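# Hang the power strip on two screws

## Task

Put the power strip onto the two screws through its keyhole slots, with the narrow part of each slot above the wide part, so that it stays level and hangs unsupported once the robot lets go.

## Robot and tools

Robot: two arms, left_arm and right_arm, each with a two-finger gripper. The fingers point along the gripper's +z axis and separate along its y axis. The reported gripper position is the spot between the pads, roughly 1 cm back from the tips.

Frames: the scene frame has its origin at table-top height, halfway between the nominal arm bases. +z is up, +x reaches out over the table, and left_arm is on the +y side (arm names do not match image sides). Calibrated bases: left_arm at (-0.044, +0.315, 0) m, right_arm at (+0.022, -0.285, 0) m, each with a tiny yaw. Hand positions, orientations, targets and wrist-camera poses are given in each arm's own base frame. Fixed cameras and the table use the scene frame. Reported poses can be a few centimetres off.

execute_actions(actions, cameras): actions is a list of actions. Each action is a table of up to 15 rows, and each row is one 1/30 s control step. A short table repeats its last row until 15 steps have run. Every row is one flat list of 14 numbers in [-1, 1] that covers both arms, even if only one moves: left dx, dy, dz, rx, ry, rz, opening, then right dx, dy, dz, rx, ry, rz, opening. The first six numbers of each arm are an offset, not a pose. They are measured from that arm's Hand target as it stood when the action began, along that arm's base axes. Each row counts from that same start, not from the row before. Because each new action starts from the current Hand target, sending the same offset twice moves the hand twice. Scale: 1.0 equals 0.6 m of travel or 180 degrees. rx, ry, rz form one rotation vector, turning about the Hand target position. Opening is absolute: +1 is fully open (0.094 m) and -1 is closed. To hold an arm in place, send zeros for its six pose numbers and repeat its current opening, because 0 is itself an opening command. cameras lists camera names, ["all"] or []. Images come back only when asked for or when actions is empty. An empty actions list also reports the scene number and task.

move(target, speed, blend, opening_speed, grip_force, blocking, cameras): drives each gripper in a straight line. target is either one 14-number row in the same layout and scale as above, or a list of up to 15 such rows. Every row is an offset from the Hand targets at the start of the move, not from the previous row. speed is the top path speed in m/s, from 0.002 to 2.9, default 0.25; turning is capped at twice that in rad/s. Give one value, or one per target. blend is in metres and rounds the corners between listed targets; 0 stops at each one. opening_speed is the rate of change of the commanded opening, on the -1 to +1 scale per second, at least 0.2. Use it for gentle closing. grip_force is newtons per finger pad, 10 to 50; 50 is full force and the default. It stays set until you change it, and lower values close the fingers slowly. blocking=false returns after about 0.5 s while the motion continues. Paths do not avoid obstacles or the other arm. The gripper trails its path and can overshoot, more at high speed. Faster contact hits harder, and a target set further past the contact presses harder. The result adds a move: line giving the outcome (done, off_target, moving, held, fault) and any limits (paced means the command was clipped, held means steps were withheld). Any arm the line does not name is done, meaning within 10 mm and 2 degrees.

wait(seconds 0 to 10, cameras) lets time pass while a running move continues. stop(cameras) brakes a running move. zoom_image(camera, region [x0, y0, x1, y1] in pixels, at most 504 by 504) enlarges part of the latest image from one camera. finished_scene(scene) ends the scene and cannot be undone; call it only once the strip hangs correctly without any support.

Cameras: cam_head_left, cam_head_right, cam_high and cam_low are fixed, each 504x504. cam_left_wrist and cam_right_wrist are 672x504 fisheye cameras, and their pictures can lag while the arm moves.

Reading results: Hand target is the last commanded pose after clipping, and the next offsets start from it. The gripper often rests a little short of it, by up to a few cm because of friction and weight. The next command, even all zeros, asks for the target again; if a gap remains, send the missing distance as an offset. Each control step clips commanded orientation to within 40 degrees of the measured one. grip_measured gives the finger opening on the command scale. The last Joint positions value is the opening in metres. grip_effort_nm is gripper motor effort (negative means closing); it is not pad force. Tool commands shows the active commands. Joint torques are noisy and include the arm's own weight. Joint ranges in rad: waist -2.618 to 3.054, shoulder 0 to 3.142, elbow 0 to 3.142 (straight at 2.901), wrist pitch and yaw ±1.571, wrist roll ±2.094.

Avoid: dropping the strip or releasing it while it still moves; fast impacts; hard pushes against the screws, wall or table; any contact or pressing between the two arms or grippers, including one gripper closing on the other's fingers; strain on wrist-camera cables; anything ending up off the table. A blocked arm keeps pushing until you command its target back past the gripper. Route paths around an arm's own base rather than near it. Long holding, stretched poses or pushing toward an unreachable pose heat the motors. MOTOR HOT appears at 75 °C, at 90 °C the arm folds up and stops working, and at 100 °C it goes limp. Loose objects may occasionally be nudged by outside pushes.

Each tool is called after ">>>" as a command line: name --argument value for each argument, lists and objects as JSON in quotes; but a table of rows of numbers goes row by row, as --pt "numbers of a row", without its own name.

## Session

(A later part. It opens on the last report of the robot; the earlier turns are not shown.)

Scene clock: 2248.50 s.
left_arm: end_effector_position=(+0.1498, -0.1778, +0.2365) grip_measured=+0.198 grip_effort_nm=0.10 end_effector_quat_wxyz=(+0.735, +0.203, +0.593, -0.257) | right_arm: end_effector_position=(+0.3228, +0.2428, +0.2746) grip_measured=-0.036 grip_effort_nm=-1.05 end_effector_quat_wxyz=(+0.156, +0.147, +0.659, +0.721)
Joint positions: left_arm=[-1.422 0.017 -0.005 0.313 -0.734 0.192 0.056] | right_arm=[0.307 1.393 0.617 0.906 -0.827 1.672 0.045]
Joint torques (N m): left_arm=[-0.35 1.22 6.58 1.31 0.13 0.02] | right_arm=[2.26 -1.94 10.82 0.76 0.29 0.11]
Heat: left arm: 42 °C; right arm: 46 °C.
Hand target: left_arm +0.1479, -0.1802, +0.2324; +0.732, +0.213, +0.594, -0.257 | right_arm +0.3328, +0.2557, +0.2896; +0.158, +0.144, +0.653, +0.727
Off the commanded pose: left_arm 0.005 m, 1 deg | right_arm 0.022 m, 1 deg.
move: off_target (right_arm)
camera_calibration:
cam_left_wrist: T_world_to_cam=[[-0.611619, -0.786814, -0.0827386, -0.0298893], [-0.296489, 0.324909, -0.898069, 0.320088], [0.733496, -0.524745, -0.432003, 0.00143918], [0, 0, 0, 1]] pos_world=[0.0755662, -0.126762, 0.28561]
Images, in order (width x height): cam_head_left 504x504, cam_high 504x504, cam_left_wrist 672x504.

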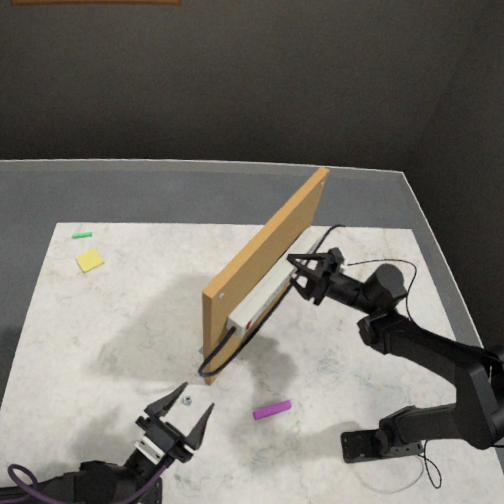

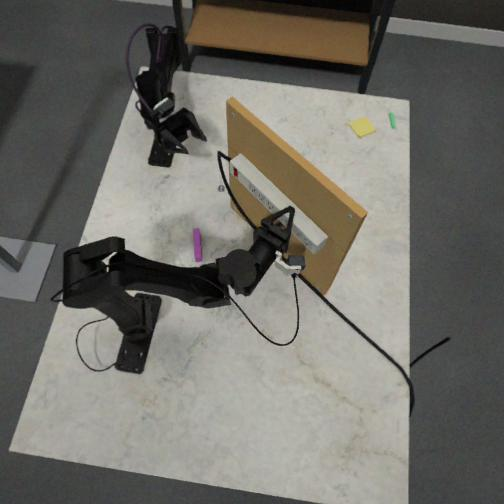

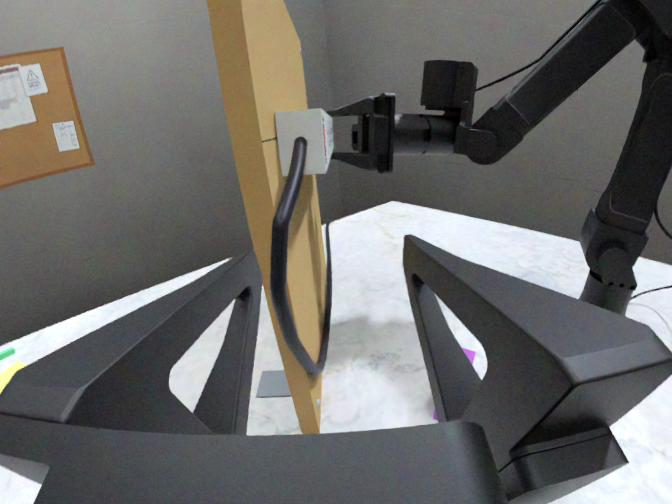

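>>> move --target '[0,0,0,0,0,0,0.2,0.008,0.010,0.015,0,0,0.01,-0.25]' --speed 0.04

>>> move --target '[0,0,0,0,0,0,0.2,0.0,0.0,0.04,0,0,0.0,-0.25]' --speed 0.04

>>> move --target '[0,0,0,0,0,0,0.2,0.0,0.0,-0.08,0,0,0.0,-0.25]' --speed 0.06 --cameras '["cam_high","cam_head_left","cam_left_wrist"]'

>>> zoom_image --camera "cam_high" --region '[190, 130, 330, 270]'

>>> zoom_image --camera "cam_left_wrist" --region '[230, 90, 430, 240]'

Scene clock: 2259.13 s.
left_arm: end_effector_position=(+0.1498, -0.1778, +0.2365) grip_measured=+0.198 grip_effort_nm=0.10 end_effector_quat_wxyz=(+0.735, +0.203, +0.593, -0.257) | right_arm: end_effector_position=(+0.3231, +0.2434, +0.2755) grip_measured=-0.039 grip_effort_nm=-1.05 end_effector_quat_wxyz=(+0.143, +0.131, +0.666, +0.720)
Joint positions: left_arm=[-1.422 0.017 -0.005 0.313 -0.734 0.192 0.056] | right_arm=[0.291 1.411 0.645 0.892 -0.885 1.666 0.045]
Joint torques (N m): left_arm=[-0.38 1.22 6.58 1.31 0.12 0.02] | right_arm=[3.45 -1.96 12.7 0.65 0.5 0.25]
Heat: left arm: 42 °C; right arm: 47 °C.
Hand target: left_arm +0.1479, -0.1802, +0.2324; +0.732, +0.213, +0.594, -0.257 | right_arm +0.3376, +0.2617, +0.2986; +0.146, +0.133, +0.655, +0.729
Off the commanded pose: left_arm 0.005 m, 1 deg | right_arm 0.033 m, 2 deg.
move: off_target (right_arm)

Scene clock: 2260.53 s.
left_arm: end_effector_position=(+0.1498, -0.1778, +0.2365) grip_measured=+0.198 grip_effort_nm=0.10 end_effector_quat_wxyz=(+0.735, +0.203, +0.593, -0.257) | right_arm: end_effector_position=(+0.3236, +0.2440, +0.2765) grip_measured=-0.043 grip_effort_nm=-1.05 end_effector_quat_wxyz=(+0.129, +0.135, +0.680, +0.709)
Joint positions: left_arm=[-1.422 0.017 -0.005 0.313 -0.734 0.192 0.056] | right_arm=[0.284 1.391 0.686 0.768 -0.91 1.637 0.045]
Joint torques (N m): left_arm=[-0.39 1.24 6.57 1.32 0.11 0.01] | right_arm=[3.54 -4.82 13.91 0.85 0.63 0.63]
Heat: left arm: 42 °C; right arm: 48 °C.
Hand target: left_arm +0.1479, -0.1802, +0.2324; +0.732, +0.213, +0.594, -0.257 | right_arm +0.3376, +0.2617, +0.3226; +0.146, +0.133, +0.655, +0.729
Off the commanded pose: left_arm 0.005 m, 1 deg | right_arm 0.051 m, 4 deg.
move: off_target (right_arm)

Scene clock: 2262.10 s.
left_arm: end_effector_position=(+0.1498, -0.1778, +0.2365) grip_measured=+0.198 grip_effort_nm=0.10 end_effector_quat_wxyz=(+0.735, +0.203, +0.593, -0.257) | right_arm: end_effector_position=(+0.3260, +0.2469, +0.2724) grip_measured=-0.045 grip_effort_nm=-1.05 end_effector_quat_wxyz=(+0.134, +0.116, +0.666, +0.724)
Joint positions: left_arm=[-1.422 0.017 -0.005 0.313 -0.734 0.192 0.056] | right_arm=[0.286 1.462 0.662 0.943 -0.924 1.674 0.045]
Joint torques (N m): left_arm=[-0.36 1.26 6.6 1.3 0.12 0.03] | right_arm=[3.93 -1.66 7.46 1.07 0.84 0.1]
Heat: left arm: 42 °C; right arm: 48 °C.
Hand target: left_arm +0.1479, -0.1802, +0.2324; +0.732, +0.213, +0.594, -0.257 | right_arm +0.3376, +0.2617, +0.2746; +0.146, +0.133, +0.655, +0.729
Off the commanded pose: left_arm 0.005 m, 1 deg | right_arm 0.019 m, 3 deg.
move: off_target (right_arm)
camera_calibration:
cam_left_wrist: T_world_to_cam=[[-0.611619, -0.786814, -0.0827386, -0.0298893], [-0.296489, 0.324909, -0.898069, 0.320088], [0.733496, -0.524745, -0.432003, 0.00143918], [0, 0, 0, 1]] pos_world=[0.0755662, -0.126762, 0.28561]
Images, in order (width x height): cam_head_left 504x504, cam_high 504x504, cam_left_wrist 672x504.

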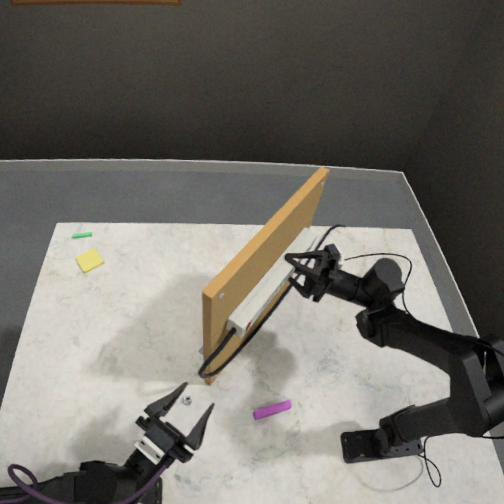

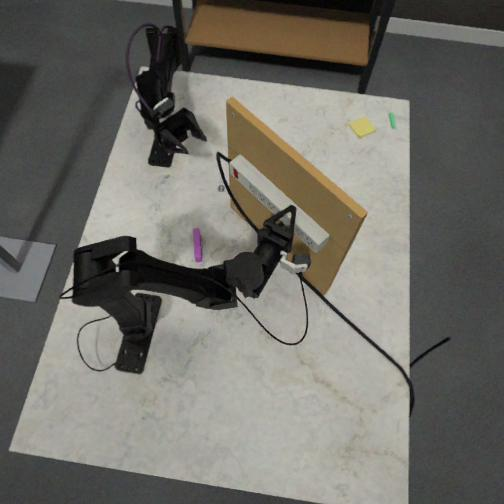

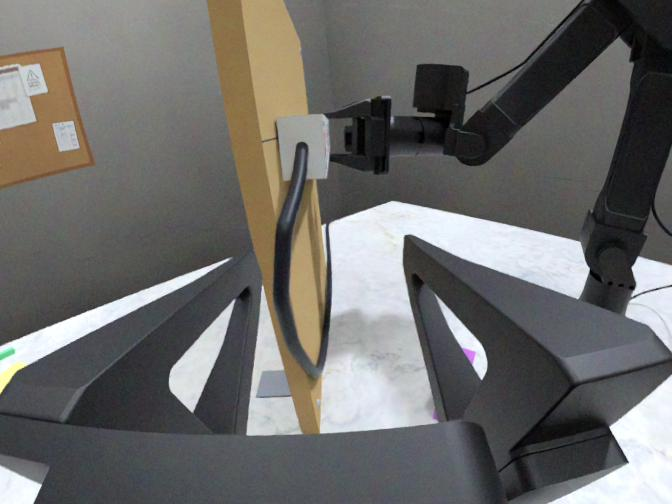

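Scaled by 3.600 from the camera's 504x504 image, which has a finer 720x720 frame.

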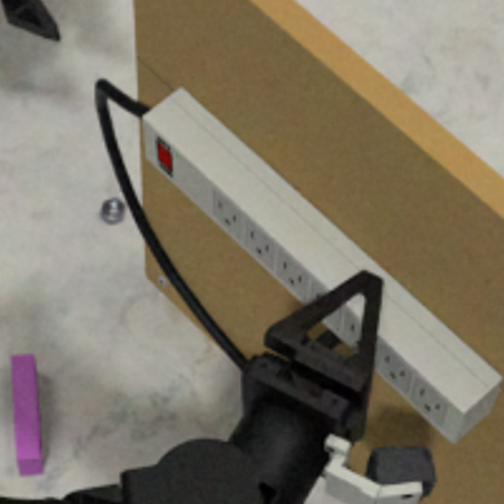

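Scaled by 2.520 from the camera's 672x504 image, which has a finer 960x720 frame.

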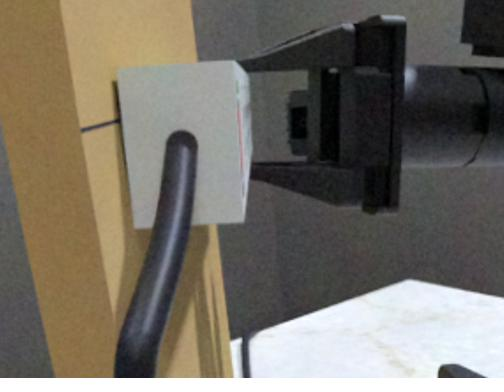

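>>> move --target '[0,0,0,0,0,0,0.2,-0.009,-0.012,-0.03,0,0,0.0,-0.25]' --speed 0.05

>>> move --target '[0,0,0,0,0,0,0.2,-0.004,-0.006,-0.02,0,0,0.0,-0.25]' --speed 0.05 --cameras '["cam_high","cam_head_left","cam_left_wrist"]'

>>> zoom_image --camera "cam_high" --region '[190, 130, 330, 270]'

>>> zoom_image --camera "cam_head_left" --region '[220, 210, 360, 350]'

>>> zoom_image --camera "cam_left_wrist" --region '[230, 90, 430, 240]'

Scene clock: 2272.87 s.
left_arm: end_effector_position=(+0.1498, -0.1778, +0.2365) grip_measured=+0.198 grip_effort_nm=0.10 end_effector_quat_wxyz=(+0.735, +0.203, +0.593, -0.257) | right_arm: end_effector_position=(+0.3248, +0.2456, +0.2708) grip_measured=-0.045 grip_effort_nm=-1.05 end_effector_quat_wxyz=(+0.146, +0.110, +0.651, +0.737)
Joint positions: left_arm=[-1.422 0.017 -0.005 0.313 -0.734 0.192 0.056] | right_arm=[0.288 1.496 0.625 1.081 -0.91 1.709 0.045]
Joint torques (N m): left_arm=[-0.42 1.24 6.53 1.31 0.11 0.02] | right_arm=[2.4 -2.56 5.05 0.66 0.59 -0.13]
Heat: left arm: 42 °C; right arm: 47 °C.
Hand target: left_arm +0.1479, -0.1802, +0.2324; +0.732, +0.213, +0.594, -0.257 | right_arm +0.3322, +0.2545, +0.2566; +0.146, +0.133, +0.655, +0.729
Off the commanded pose: left_arm 0.005 m, 1 deg | right_arm 0.018 m, 3 deg.
move: off_target (right_arm)

Scene clock: 2273.93 s.
left_arm: end_effector_position=(+0.1498, -0.1778, +0.2365) grip_measured=+0.198 grip_effort_nm=0.10 end_effector_quat_wxyz=(+0.735, +0.203, +0.593, -0.257) | right_arm: end_effector_position=(+0.3244, +0.2445, +0.2696) grip_measured=-0.045 grip_effort_nm=-1.05 end_effector_quat_wxyz=(+0.156, +0.108, +0.640, +0.745)
Joint positions: left_arm=[-1.422 0.017 -0.005 0.313 -0.734 0.192 0.056] | right_arm=[0.291 1.522 0.6 1.176 -0.891 1.73 0.045]
Joint torques (N m): left_arm=[-0.42 1.18 6.6 1.31 0.12 0.02] | right_arm=[1.37 -2.85 3.82 0.42 0.37 -0.31]
Heat: left arm: 42 °C; right arm: 47 °C.
Hand target: left_arm +0.1479, -0.1802, +0.2324; +0.732, +0.213, +0.594, -0.257 | right_arm +0.3298, +0.2509, +0.2446; +0.146, +0.133, +0.655, +0.729
Off the commanded pose: left_arm 0.005 m, 1 deg | right_arm 0.026 m, 4 deg.
move: off_target (right_arm)
camera_calibration:
cam_left_wrist: T_world_to_cam=[[-0.611619, -0.786814, -0.0827386, -0.0298893], [-0.296489, 0.324909, -0.898069, 0.320088], [0.733496, -0.524745, -0.432003, 0.00143918], [0, 0, 0, 1]] pos_world=[0.0755662, -0.126762, 0.28561]
Images, in order (width x height): cam_head_left 504x504, cam_high 504x504, cam_left_wrist 672x504.

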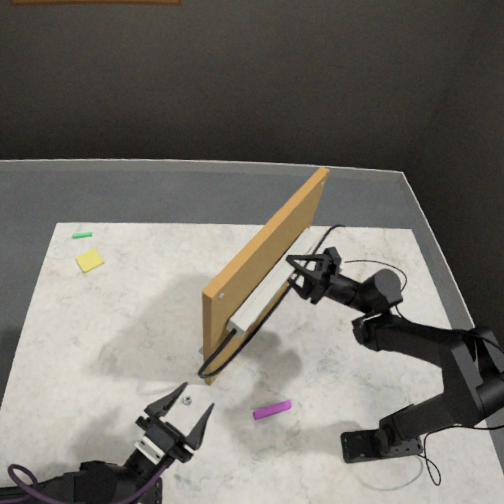

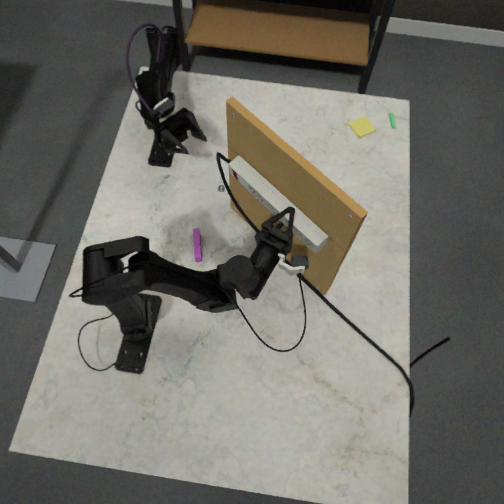

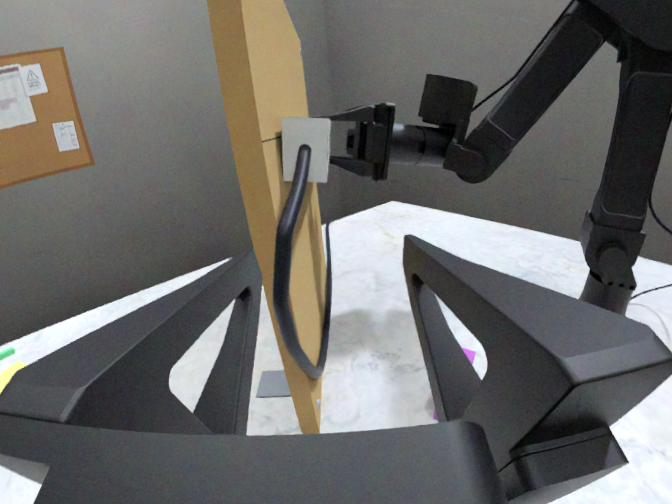

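Scaled by 3.600 from the camera's 504x504 image, which has a finer 720x720 frame.

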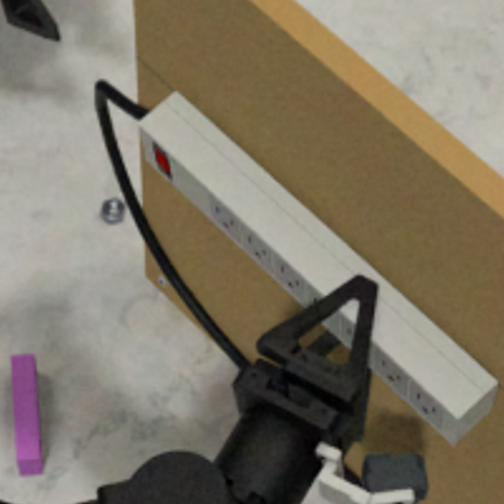

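Scaled by 3.600 from the camera's 504x504 image, which has a finer 720x720 frame.

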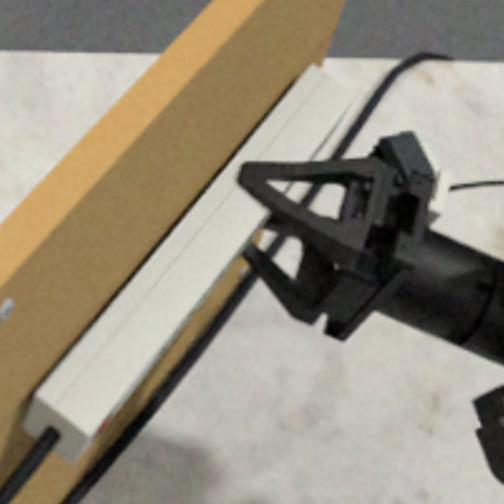

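Scaled by 2.520 from the camera's 672x504 image, which has a finer 960x720 frame.

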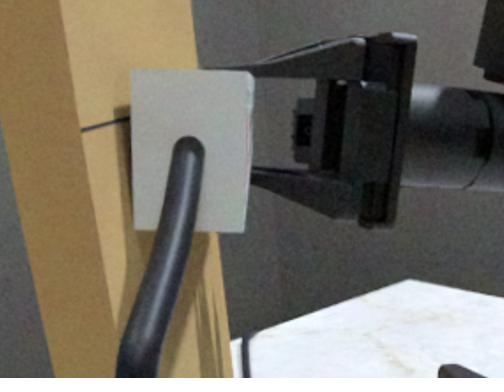

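>>> move --target '[0,0,0,0,0,0,0.2,0.008,0.010,0.01,-0.026,0.020,0.0,-0.25]' --speed 0.05

>>> move --target '[0,0,0,0,0,0,0.2,0.004,0.005,0.01,-0.008,0.006,0.0,-0.25]' --speed 0.05 --cameras '["cam_high","cam_head_left","cam_left_wrist"]'

>>> zoom_image --camera "cam_high" --region '[190, 130, 330, 270]'

>>> zoom_image --camera "cam_head_left" --region '[220, 210, 360, 350]'

>>> zoom_image --camera "cam_left_wrist" --region '[230, 90, 430, 240]'

Scene clock: 2286.40 s.
left_arm: end_effector_position=(+0.1498, -0.1778, +0.2365) grip_measured=+0.198 grip_effort_nm=0.10 end_effector_quat_wxyz=(+0.735, +0.203, +0.593, -0.257) | right_arm: end_effector_position=(+0.3254, +0.2466, +0.2635) grip_measured=-0.045 grip_effort_nm=-1.05 end_effector_quat_wxyz=(+0.149, +0.117, +0.672, +0.716)
Joint positions: left_arm=[-1.422 0.017 -0.005 0.313 -0.734 0.192 0.056] | right_arm=[0.294 1.456 0.637 0.932 -0.896 1.626 0.045]
Joint torques (N m): left_arm=[-0.36 1.18 6.48 1.29 0.12 0.03] | right_arm=[2.18 -3.71 7.8 -0.07 0.42 -0.08]
Heat: left arm: 42 °C; right arm: 46 °C.
Hand target: left_arm +0.1479, -0.1802, +0.2324; +0.732, +0.213, +0.594, -0.257 | right_arm +0.3346, +0.2569, +0.2506; +0.131, +0.150, +0.688, +0.698
Off the commanded pose: left_arm 0.005 m, 1 deg | right_arm 0.019 m, 5 deg.
move: off_target (right_arm)

Scene clock: 2287.63 s.
left_arm: end_effector_position=(+0.1498, -0.1778, +0.2365) grip_measured=+0.198 grip_effort_nm=0.10 end_effector_quat_wxyz=(+0.735, +0.203, +0.593, -0.257) | right_arm: end_effector_position=(+0.3261, +0.2475, +0.2625) grip_measured=-0.045 grip_effort_nm=-1.05 end_effector_quat_wxyz=(+0.141, +0.122, +0.687, +0.703)
Joint positions: left_arm=[-1.422 0.017 -0.005 0.313 -0.734 0.192 0.056] | right_arm=[0.294 1.43 0.669 0.804 -0.902 1.583 0.045]
Joint torques (N m): left_arm=[-0.38 1.24 6.54 1.28 0.13 0.02] | right_arm=[2.82 -3.23 9.2 0.05 0.51 0]
Heat: left arm: 42 °C; right arm: 46 °C.
Hand target: left_arm +0.1479, -0.1802, +0.2324; +0.732, +0.213, +0.594, -0.257 | right_arm +0.3370, +0.2599, +0.2566; +0.127, +0.155, +0.698, +0.687
Off the commanded pose: left_arm 0.005 m, 1 deg | right_arm 0.018 m, 5 deg.
move: off_target (right_arm)
camera_calibration:
cam_left_wrist: T_world_to_cam=[[-0.611619, -0.786814, -0.0827386, -0.0298893], [-0.296489, 0.324909, -0.898069, 0.320088], [0.733496, -0.524745, -0.432003, 0.00143918], [0, 0, 0, 1]] pos_world=[0.0755662, -0.126762, 0.28561]
Images, in order (width x height): cam_head_left 504x504, cam_high 504x504, cam_left_wrist 672x504.

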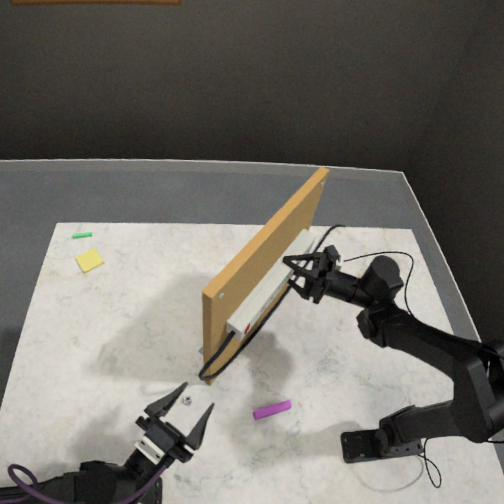

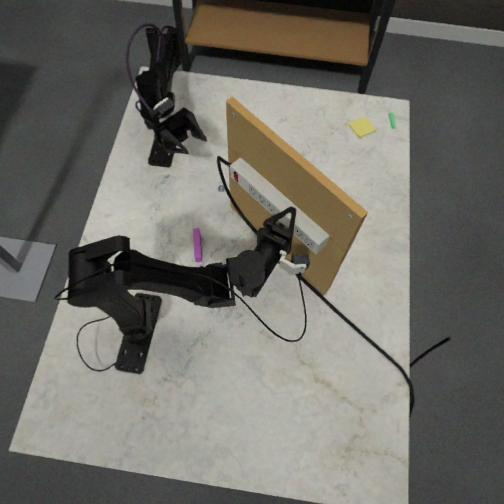

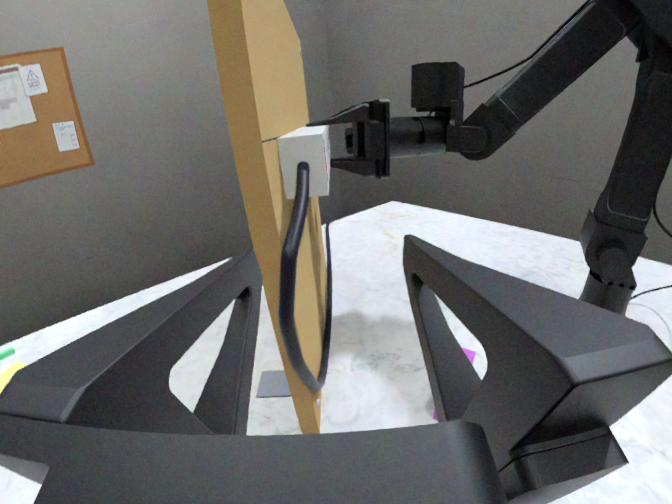

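Scaled by 3.600 from the camera's 504x504 image, which has a finer 720x720 frame.

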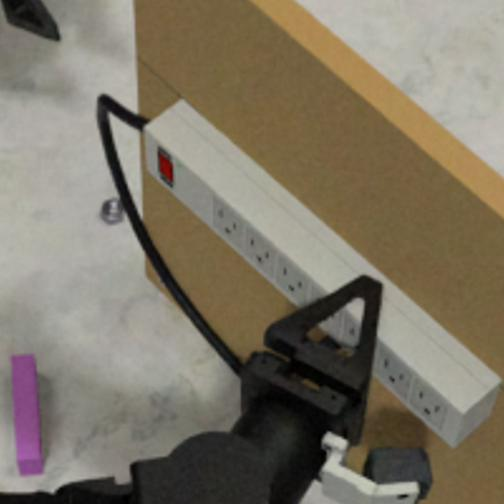

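Scaled by 3.600 from the camera's 504x504 image, which has a finer 720x720 frame.

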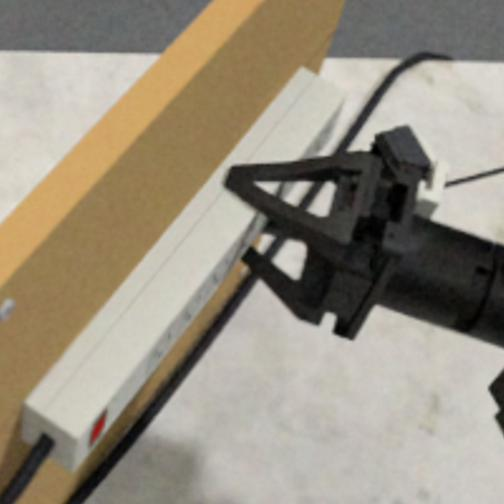

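Scaled by 2.520 from the camera's 672x504 image, which has a finer 960x720 frame.

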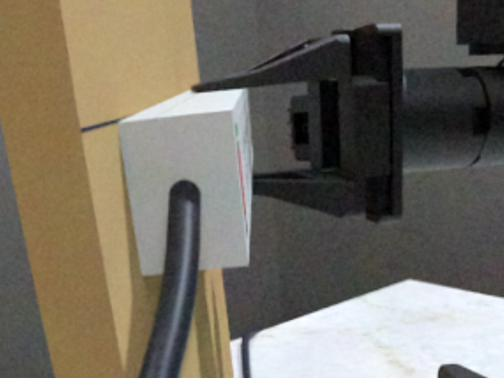

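>>> move --target '[0,0,0,0,0,0,0.2,-0.010,-0.013,-0.025,0.01,0.004,0.0,-0.25]' --speed 0.05

>>> move --target '[0,0,0,0,0,0,0.2,-0.004,-0.005,-0.015,0.004,0.006,0.0,-0.25]' --speed 0.05 --cameras '["cam_high","cam_head_left","cam_left_wrist"]'

>>> zoom_image --camera "cam_high" --region '[190, 130, 330, 270]'

>>> zoom_image --camera "cam_head_left" --region '[220, 210, 360, 350]'

>>> zoom_image --camera "cam_left_wrist" --region '[230, 90, 430, 240]'

Scene clock: 2299.13 s.
left_arm: end_effector_position=(+0.1498, -0.1778, +0.2365) grip_measured=+0.198 grip_effort_nm=0.10 end_effector_quat_wxyz=(+0.735, +0.203, +0.593, -0.257) | right_arm: end_effector_position=(+0.3257, +0.2470, +0.2603) grip_measured=-0.045 grip_effort_nm=-1.05 end_effector_quat_wxyz=(+0.141, +0.124, +0.682, +0.707)
Joint positions: left_arm=[-1.422 0.017 -0.005 0.313 -0.734 0.192 0.056] | right_arm=[0.294 1.441 0.652 0.85 -0.899 1.603 0.045]
Joint torques (N m): left_arm=[-0.4 1.2 6.57 1.31 0.12 0.02] | right_arm=[1.2 -2.82 4.86 0.64 0.34 0.24]
Heat: left arm: 42 °C; right arm: 46 °C.
Hand target: left_arm +0.1479, -0.1802, +0.2324; +0.732, +0.213, +0.594, -0.257 | right_arm +0.3310, +0.2521, +0.2416; +0.120, +0.161, +0.688, +0.697
Off the commanded pose: left_arm 0.005 m, 1 deg | right_arm 0.020 m, 5 deg.
move: off_target (right_arm)

Scene clock: 2300.23 s.
left_arm: end_effector_position=(+0.1498, -0.1778, +0.2365) grip_measured=+0.198 grip_effort_nm=0.10 end_effector_quat_wxyz=(+0.735, +0.203, +0.593, -0.257) | right_arm: end_effector_position=(+0.3252, +0.2468, +0.2580) grip_measured=-0.045 grip_effort_nm=-1.05 end_effector_quat_wxyz=(+0.139, +0.129, +0.674, +0.714)
Joint positions: left_arm=[-1.422 0.017 -0.005 0.313 -0.734 0.192 0.056] | right_arm=[0.295 1.459 0.629 0.924 -0.893 1.641 0.045]
Joint torques (N m): left_arm=[-0.36 1.2 6.63 1.31 0.13 0.02] | right_arm=[0.65 -3.17 3.96 0.53 0.22 0.13]
Heat: left arm: 42 °C; right arm: 46 °C.
Hand target: left_arm +0.1479, -0.1802, +0.2324; +0.732, +0.213, +0.594, -0.257 | right_arm +0.3286, +0.2491, +0.2326; +0.112, +0.169, +0.685, +0.700
Off the commanded pose: left_arm 0.005 m, 1 deg | right_arm 0.026 m, 6 deg.
move: off_target (right_arm)
camera_calibration:
cam_left_wrist: T_world_to_cam=[[-0.611619, -0.786814, -0.0827386, -0.0298893], [-0.296489, 0.324909, -0.898069, 0.320088], [0.733496, -0.524745, -0.432003, 0.00143918], [0, 0, 0, 1]] pos_world=[0.0755662, -0.126762, 0.28561]
Images, in order (width x height): cam_head_left 504x504, cam_high 504x504, cam_left_wrist 672x504.

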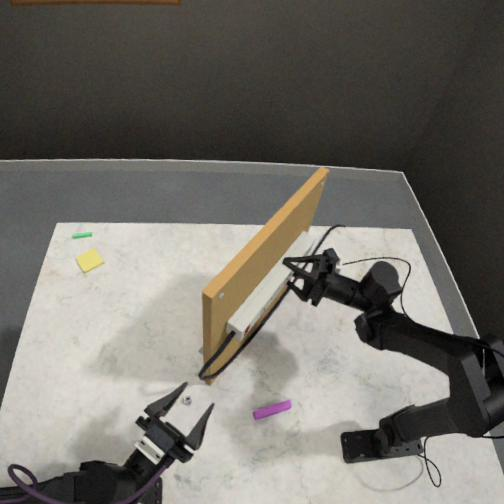

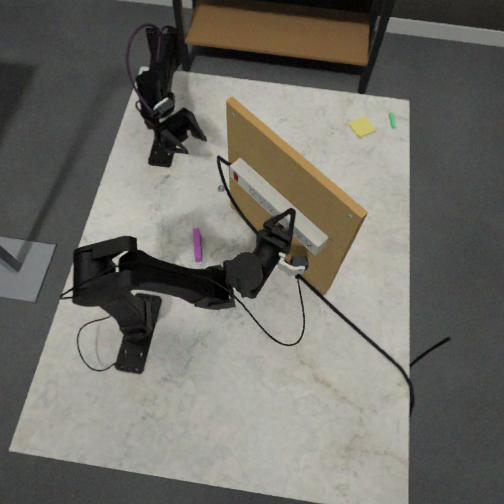

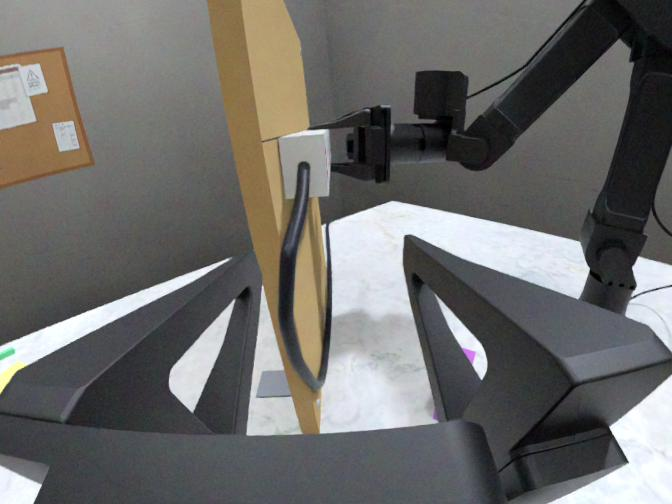

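Scaled by 3.600 from the camera's 504x504 image, which has a finer 720x720 frame.

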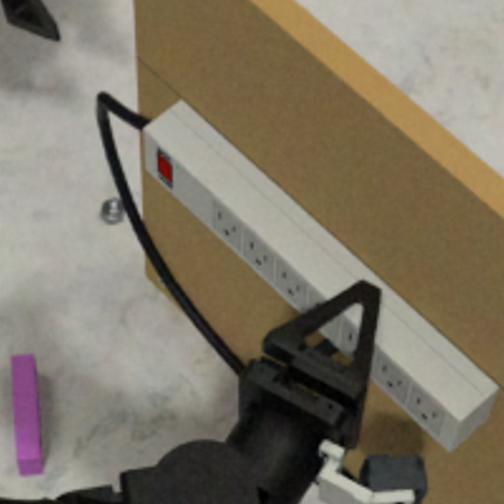

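Scaled by 3.600 from the camera's 504x504 image, which has a finer 720x720 frame.

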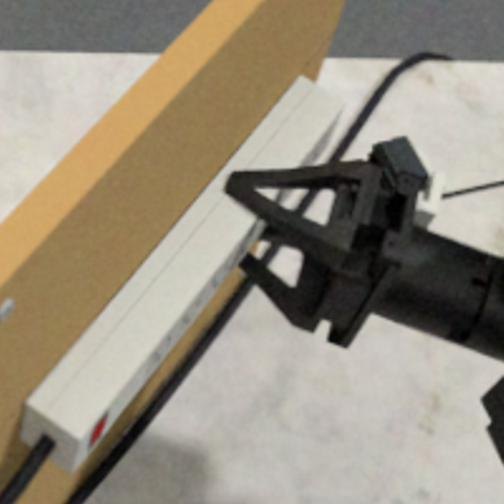

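Scaled by 2.520 from the camera's 672x504 image, which has a finer 960x720 frame.

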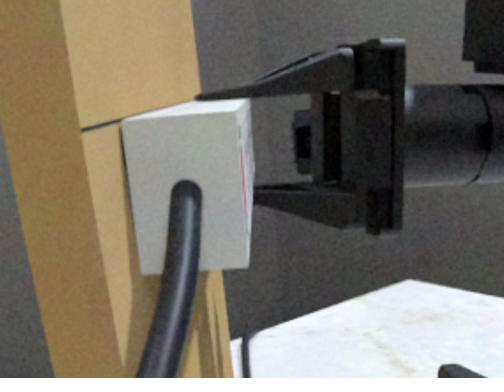

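>>> move --target '[0,0,0,0,0,0,0.2,0.0,0.0,-0.02,-0.008,0.006,0.0,-0.25]' --speed 0.05

>>> move --target '[0,0,0,0,0,0,0.2,0.0,0.0,-0.02,-0.004,0.003,0.0,-0.25]' --speed 0.05 --cameras '["cam_high","cam_head_left","cam_left_wrist"]'

>>> zoom_image --camera "cam_high" --region '[190, 130, 330, 270]'

>>> zoom_image --camera "cam_head_left" --region '[220, 210, 360, 350]'

>>> zoom_image --camera "cam_left_wrist" --region '[230, 90, 430, 240]'

Scene clock: 2312.13 s.
left_arm: end_effector_position=(+0.1498, -0.1778, +0.2365) grip_measured=+0.198 grip_effort_nm=0.10 end_effector_quat_wxyz=(+0.735, +0.203, +0.593, -0.257) | right_arm: end_effector_position=(+0.3253, +0.2464, +0.2574) grip_measured=-0.045 grip_effort_nm=-1.05 end_effector_quat_wxyz=(+0.140, +0.130, +0.673, +0.714)
Joint positions: left_arm=[-1.422 0.017 -0.005 0.313 -0.734 0.192 0.056] | right_arm=[0.295 1.459 0.626 0.927 -0.89 1.641 0.045]
Joint torques (N m): left_arm=[-0.39 1.21 6.54 1.32 0.11 0.04] | right_arm=[0.55 -2.69 3.41 0.25 0.19 -0.08]
Heat: left arm: 42 °C; right arm: 45 °C.
Hand target: left_arm +0.1479, -0.1802, +0.2324; +0.732, +0.213, +0.594, -0.257 | right_arm +0.3286, +0.2491, +0.2206; +0.108, +0.174, +0.695, +0.690
Off the commanded pose: left_arm 0.005 m, 1 deg | right_arm 0.037 m, 7 deg.
move: off_target (right_arm)

Scene clock: 2313.20 s.
left_arm: end_effector_position=(+0.1498, -0.1778, +0.2365) grip_measured=+0.198 grip_effort_nm=0.10 end_effector_quat_wxyz=(+0.735, +0.203, +0.593, -0.257) | right_arm: end_effector_position=(+0.3254, +0.2460, +0.2559) grip_measured=-0.045 grip_effort_nm=-1.05 end_effector_quat_wxyz=(+0.145, +0.130, +0.669, +0.717)
Joint positions: left_arm=[-1.422 0.017 -0.005 0.313 -0.734 0.192 0.056] | right_arm=[0.297 1.47 0.612 0.969 -0.881 1.649 0.045]
Joint torques (N m): left_arm=[-0.39 1.18 6.5 1.31 0.12 0.02] | right_arm=[0.5 -2 2.88 0.03 0.11 -0.25]
Heat: left arm: 42 °C; right arm: 45 °C.
Hand target: left_arm +0.1479, -0.1802, +0.2324; +0.732, +0.213, +0.594, -0.257 | right_arm +0.3286, +0.2491, +0.2086; +0.106, +0.176, +0.699, +0.685
Off the commanded pose: left_arm 0.005 m, 1 deg | right_arm 0.047 m, 9 deg.
move: off_target (right_arm)
camera_calibration:
cam_left_wrist: T_world_to_cam=[[-0.611619, -0.786814, -0.0827386, -0.0298893], [-0.296489, 0.324909, -0.898069, 0.320088], [0.733496, -0.524745, -0.432003, 0.00143918], [0, 0, 0, 1]] pos_world=[0.0755662, -0.126762, 0.28561]
Images, in order (width x height): cam_head_left 504x504, cam_high 504x504, cam_left_wrist 672x504.

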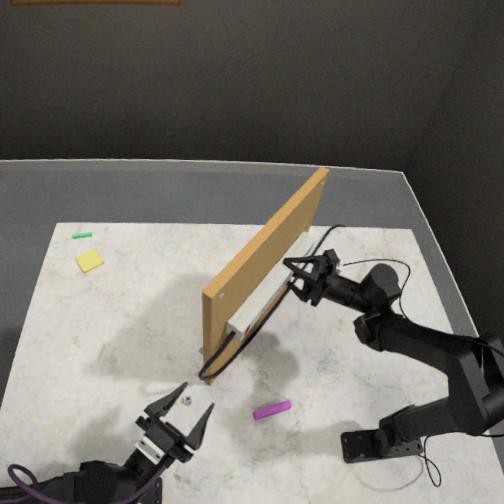

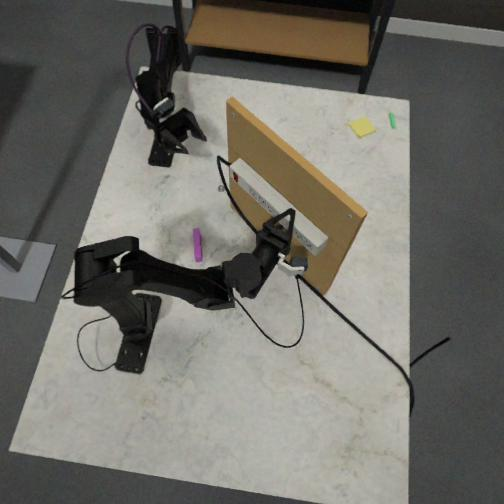

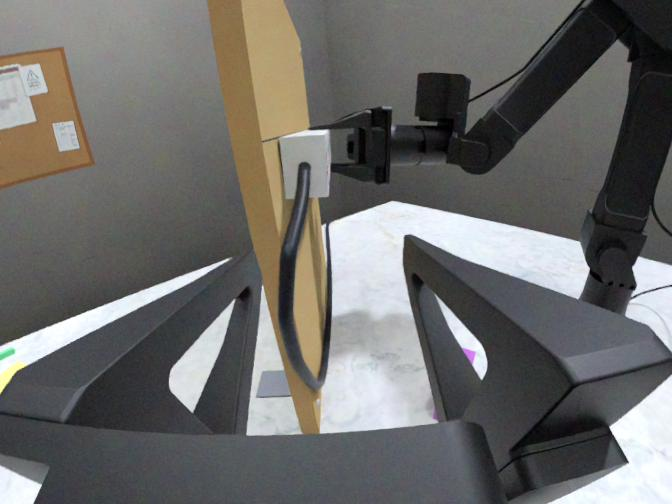

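Scaled by 3.600 from the camera's 504x504 image, which has a finer 720x720 frame.

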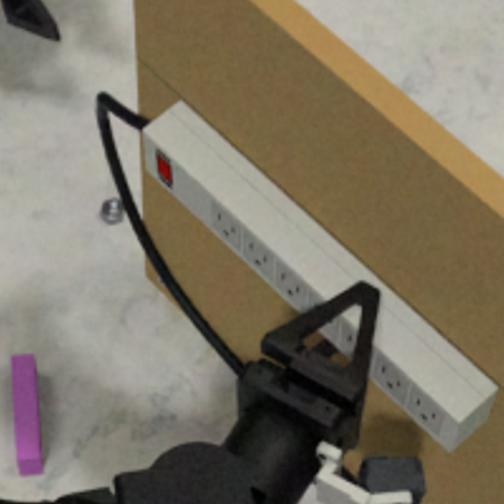

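Scaled by 3.600 from the camera's 504x504 image, which has a finer 720x720 frame.

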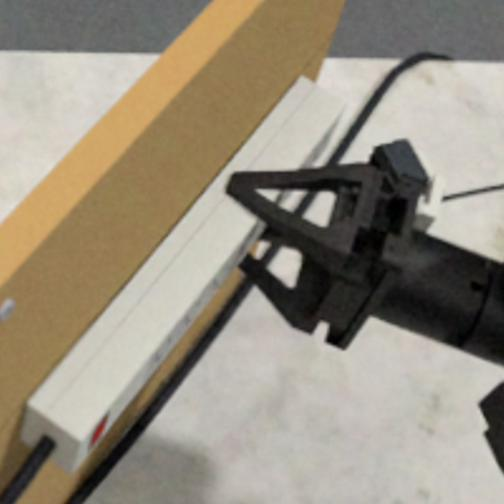

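Scaled by 2.520 from the camera's 672x504 image, which has a finer 960x720 frame.

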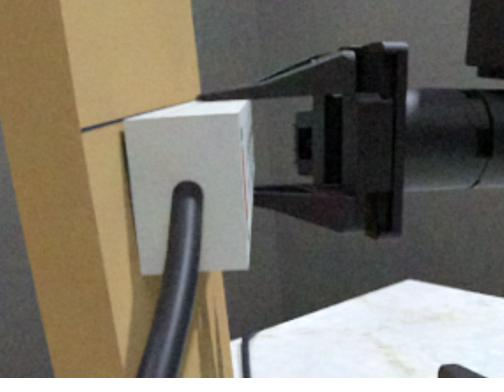

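>>> move --target '[0,0,0,0,0,0,0.2,-0.004,-0.004,0.095,0.0185,-0.036,0.0,-0.25]' --speed 0.06

>>> move --target '[0,0,0,0,0,0,0.2,0,0,0,0,0,0,0.04]' --opening_speed 0.2 --cameras '["cam_high","cam_head_left","cam_left_wrist"]'

>>> zoom_image --camera "cam_high" --region '[190, 130, 330, 270]'

>>> zoom_image --camera "cam_left_wrist" --region '[230, 90, 430, 240]'

Scene clock: 2329.03 s.
left_arm: end_effector_position=(+0.1498, -0.1778, +0.2365) grip_measured=+0.198 grip_effort_nm=0.10 end_effector_quat_wxyz=(+0.735, +0.203, +0.593, -0.257) | right_arm: end_effector_position=(+0.3253, +0.2460, +0.2583) grip_measured=-0.045 grip_effort_nm=-1.05 end_effector_quat_wxyz=(+0.144, +0.132, +0.670, +0.716)
Joint positions: left_arm=[-1.422 0.017 -0.005 0.313 -0.734 0.192 0.056] | right_arm=[0.298 1.456 0.619 0.941 -0.876 1.646 0.045]
Joint torques (N m): left_arm=[-0.39 1.17 6.56 1.31 0.11 0.02] | right_arm=[0.27 -7.3 7.32 0.35 0.04 0.07]
Heat: left arm: 42 °C; right arm: 44 °C.
Hand target: left_arm +0.1479, -0.1802, +0.2324; +0.732, +0.213, +0.594, -0.257 | right_arm +0.3262, +0.2467, +0.2656; +0.140, +0.141, +0.672, +0.713
Off the commanded pose: left_arm 0.005 m, 1 deg | right_arm 0.007 m, 1 deg.
move: done

Scene clock: 2331.00 s.
left_arm: end_effector_position=(+0.1498, -0.1778, +0.2365) grip_measured=+0.198 grip_effort_nm=0.10 end_effector_quat_wxyz=(+0.735, +0.203, +0.593, -0.257) | right_arm: end_effector_position=(+0.3248, +0.2469, +0.2574) grip_measured=+0.039 grip_effort_nm=0.06 end_effector_quat_wxyz=(+0.139, +0.136, +0.671, +0.716)
Joint positions: left_arm=[-1.422 0.017 -0.005 0.313 -0.734 0.192 0.056] | right_arm=[0.301 1.456 0.619 0.936 -0.874 1.655 0.049]
Joint torques (N m): left_arm=[-0.36 1.26 6.57 1.31 0.11 0.02] | right_arm=[0.24 -7.3 7.32 0.39 0.02 0.04]
Heat: left arm: 42 °C; right arm: 45 °C.
Hand target: left_arm +0.1479, -0.1802, +0.2324; +0.732, +0.213, +0.594, -0.257 | right_arm +0.3262, +0.2467, +0.2656; +0.140, +0.141, +0.672, +0.713
Off the commanded pose: left_arm 0.005 m, 1 deg | right_arm 0.008 m, 1 deg.
move: done
camera_calibration:
cam_left_wrist: T_world_to_cam=[[-0.611619, -0.786814, -0.0827386, -0.0298893], [-0.296489, 0.324909, -0.898069, 0.320088], [0.733496, -0.524745, -0.432003, 0.00143918], [0, 0, 0, 1]] pos_world=[0.0755662, -0.126762, 0.28561]
Images, in order (width x height): cam_head_left 504x504, cam_high 504x504, cam_left_wrist 672x504.

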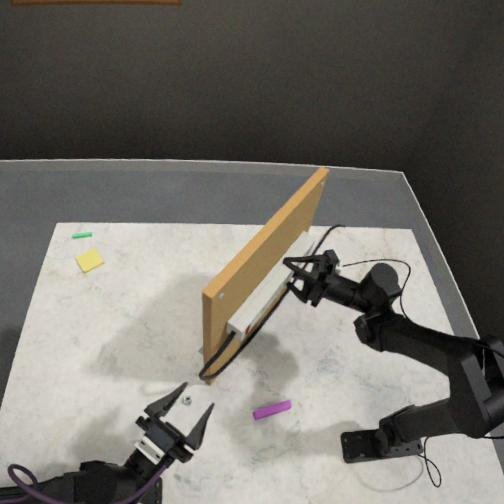

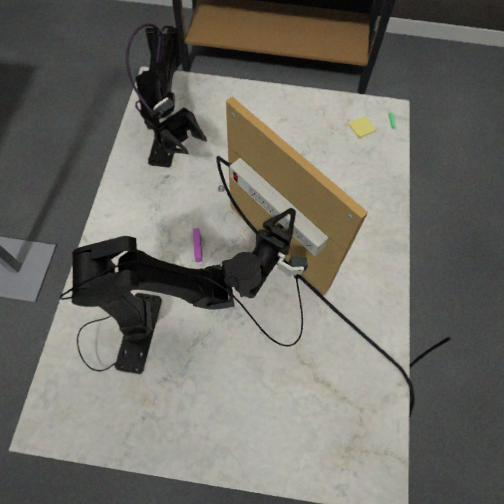

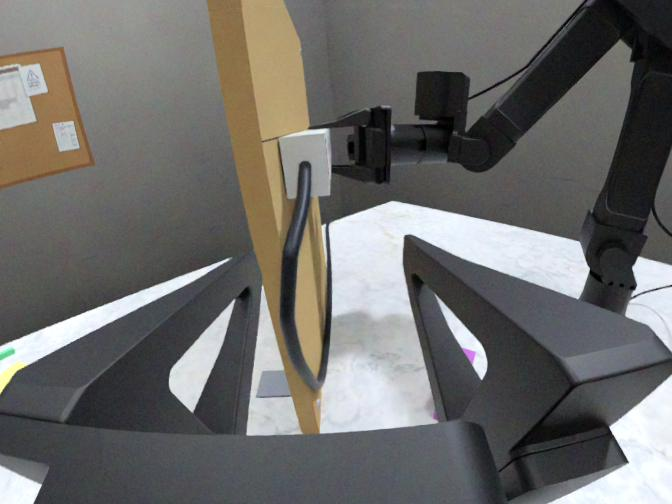

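Scaled by 3.600 from the camera's 504x504 image, which has a finer 720x720 frame.

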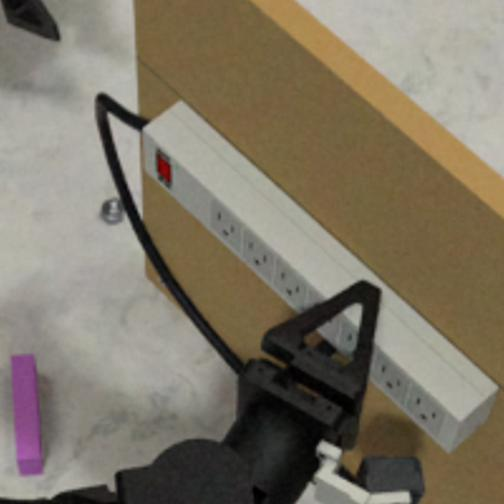

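Scaled by 2.520 from the camera's 672x504 image, which has a finer 960x720 frame.

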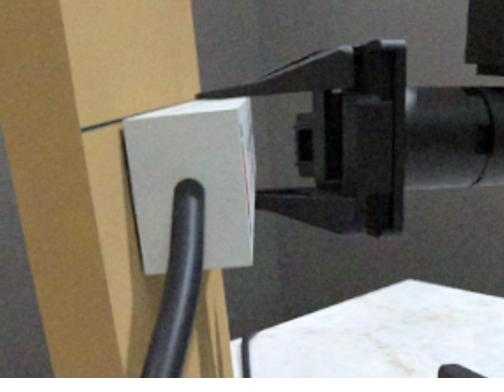

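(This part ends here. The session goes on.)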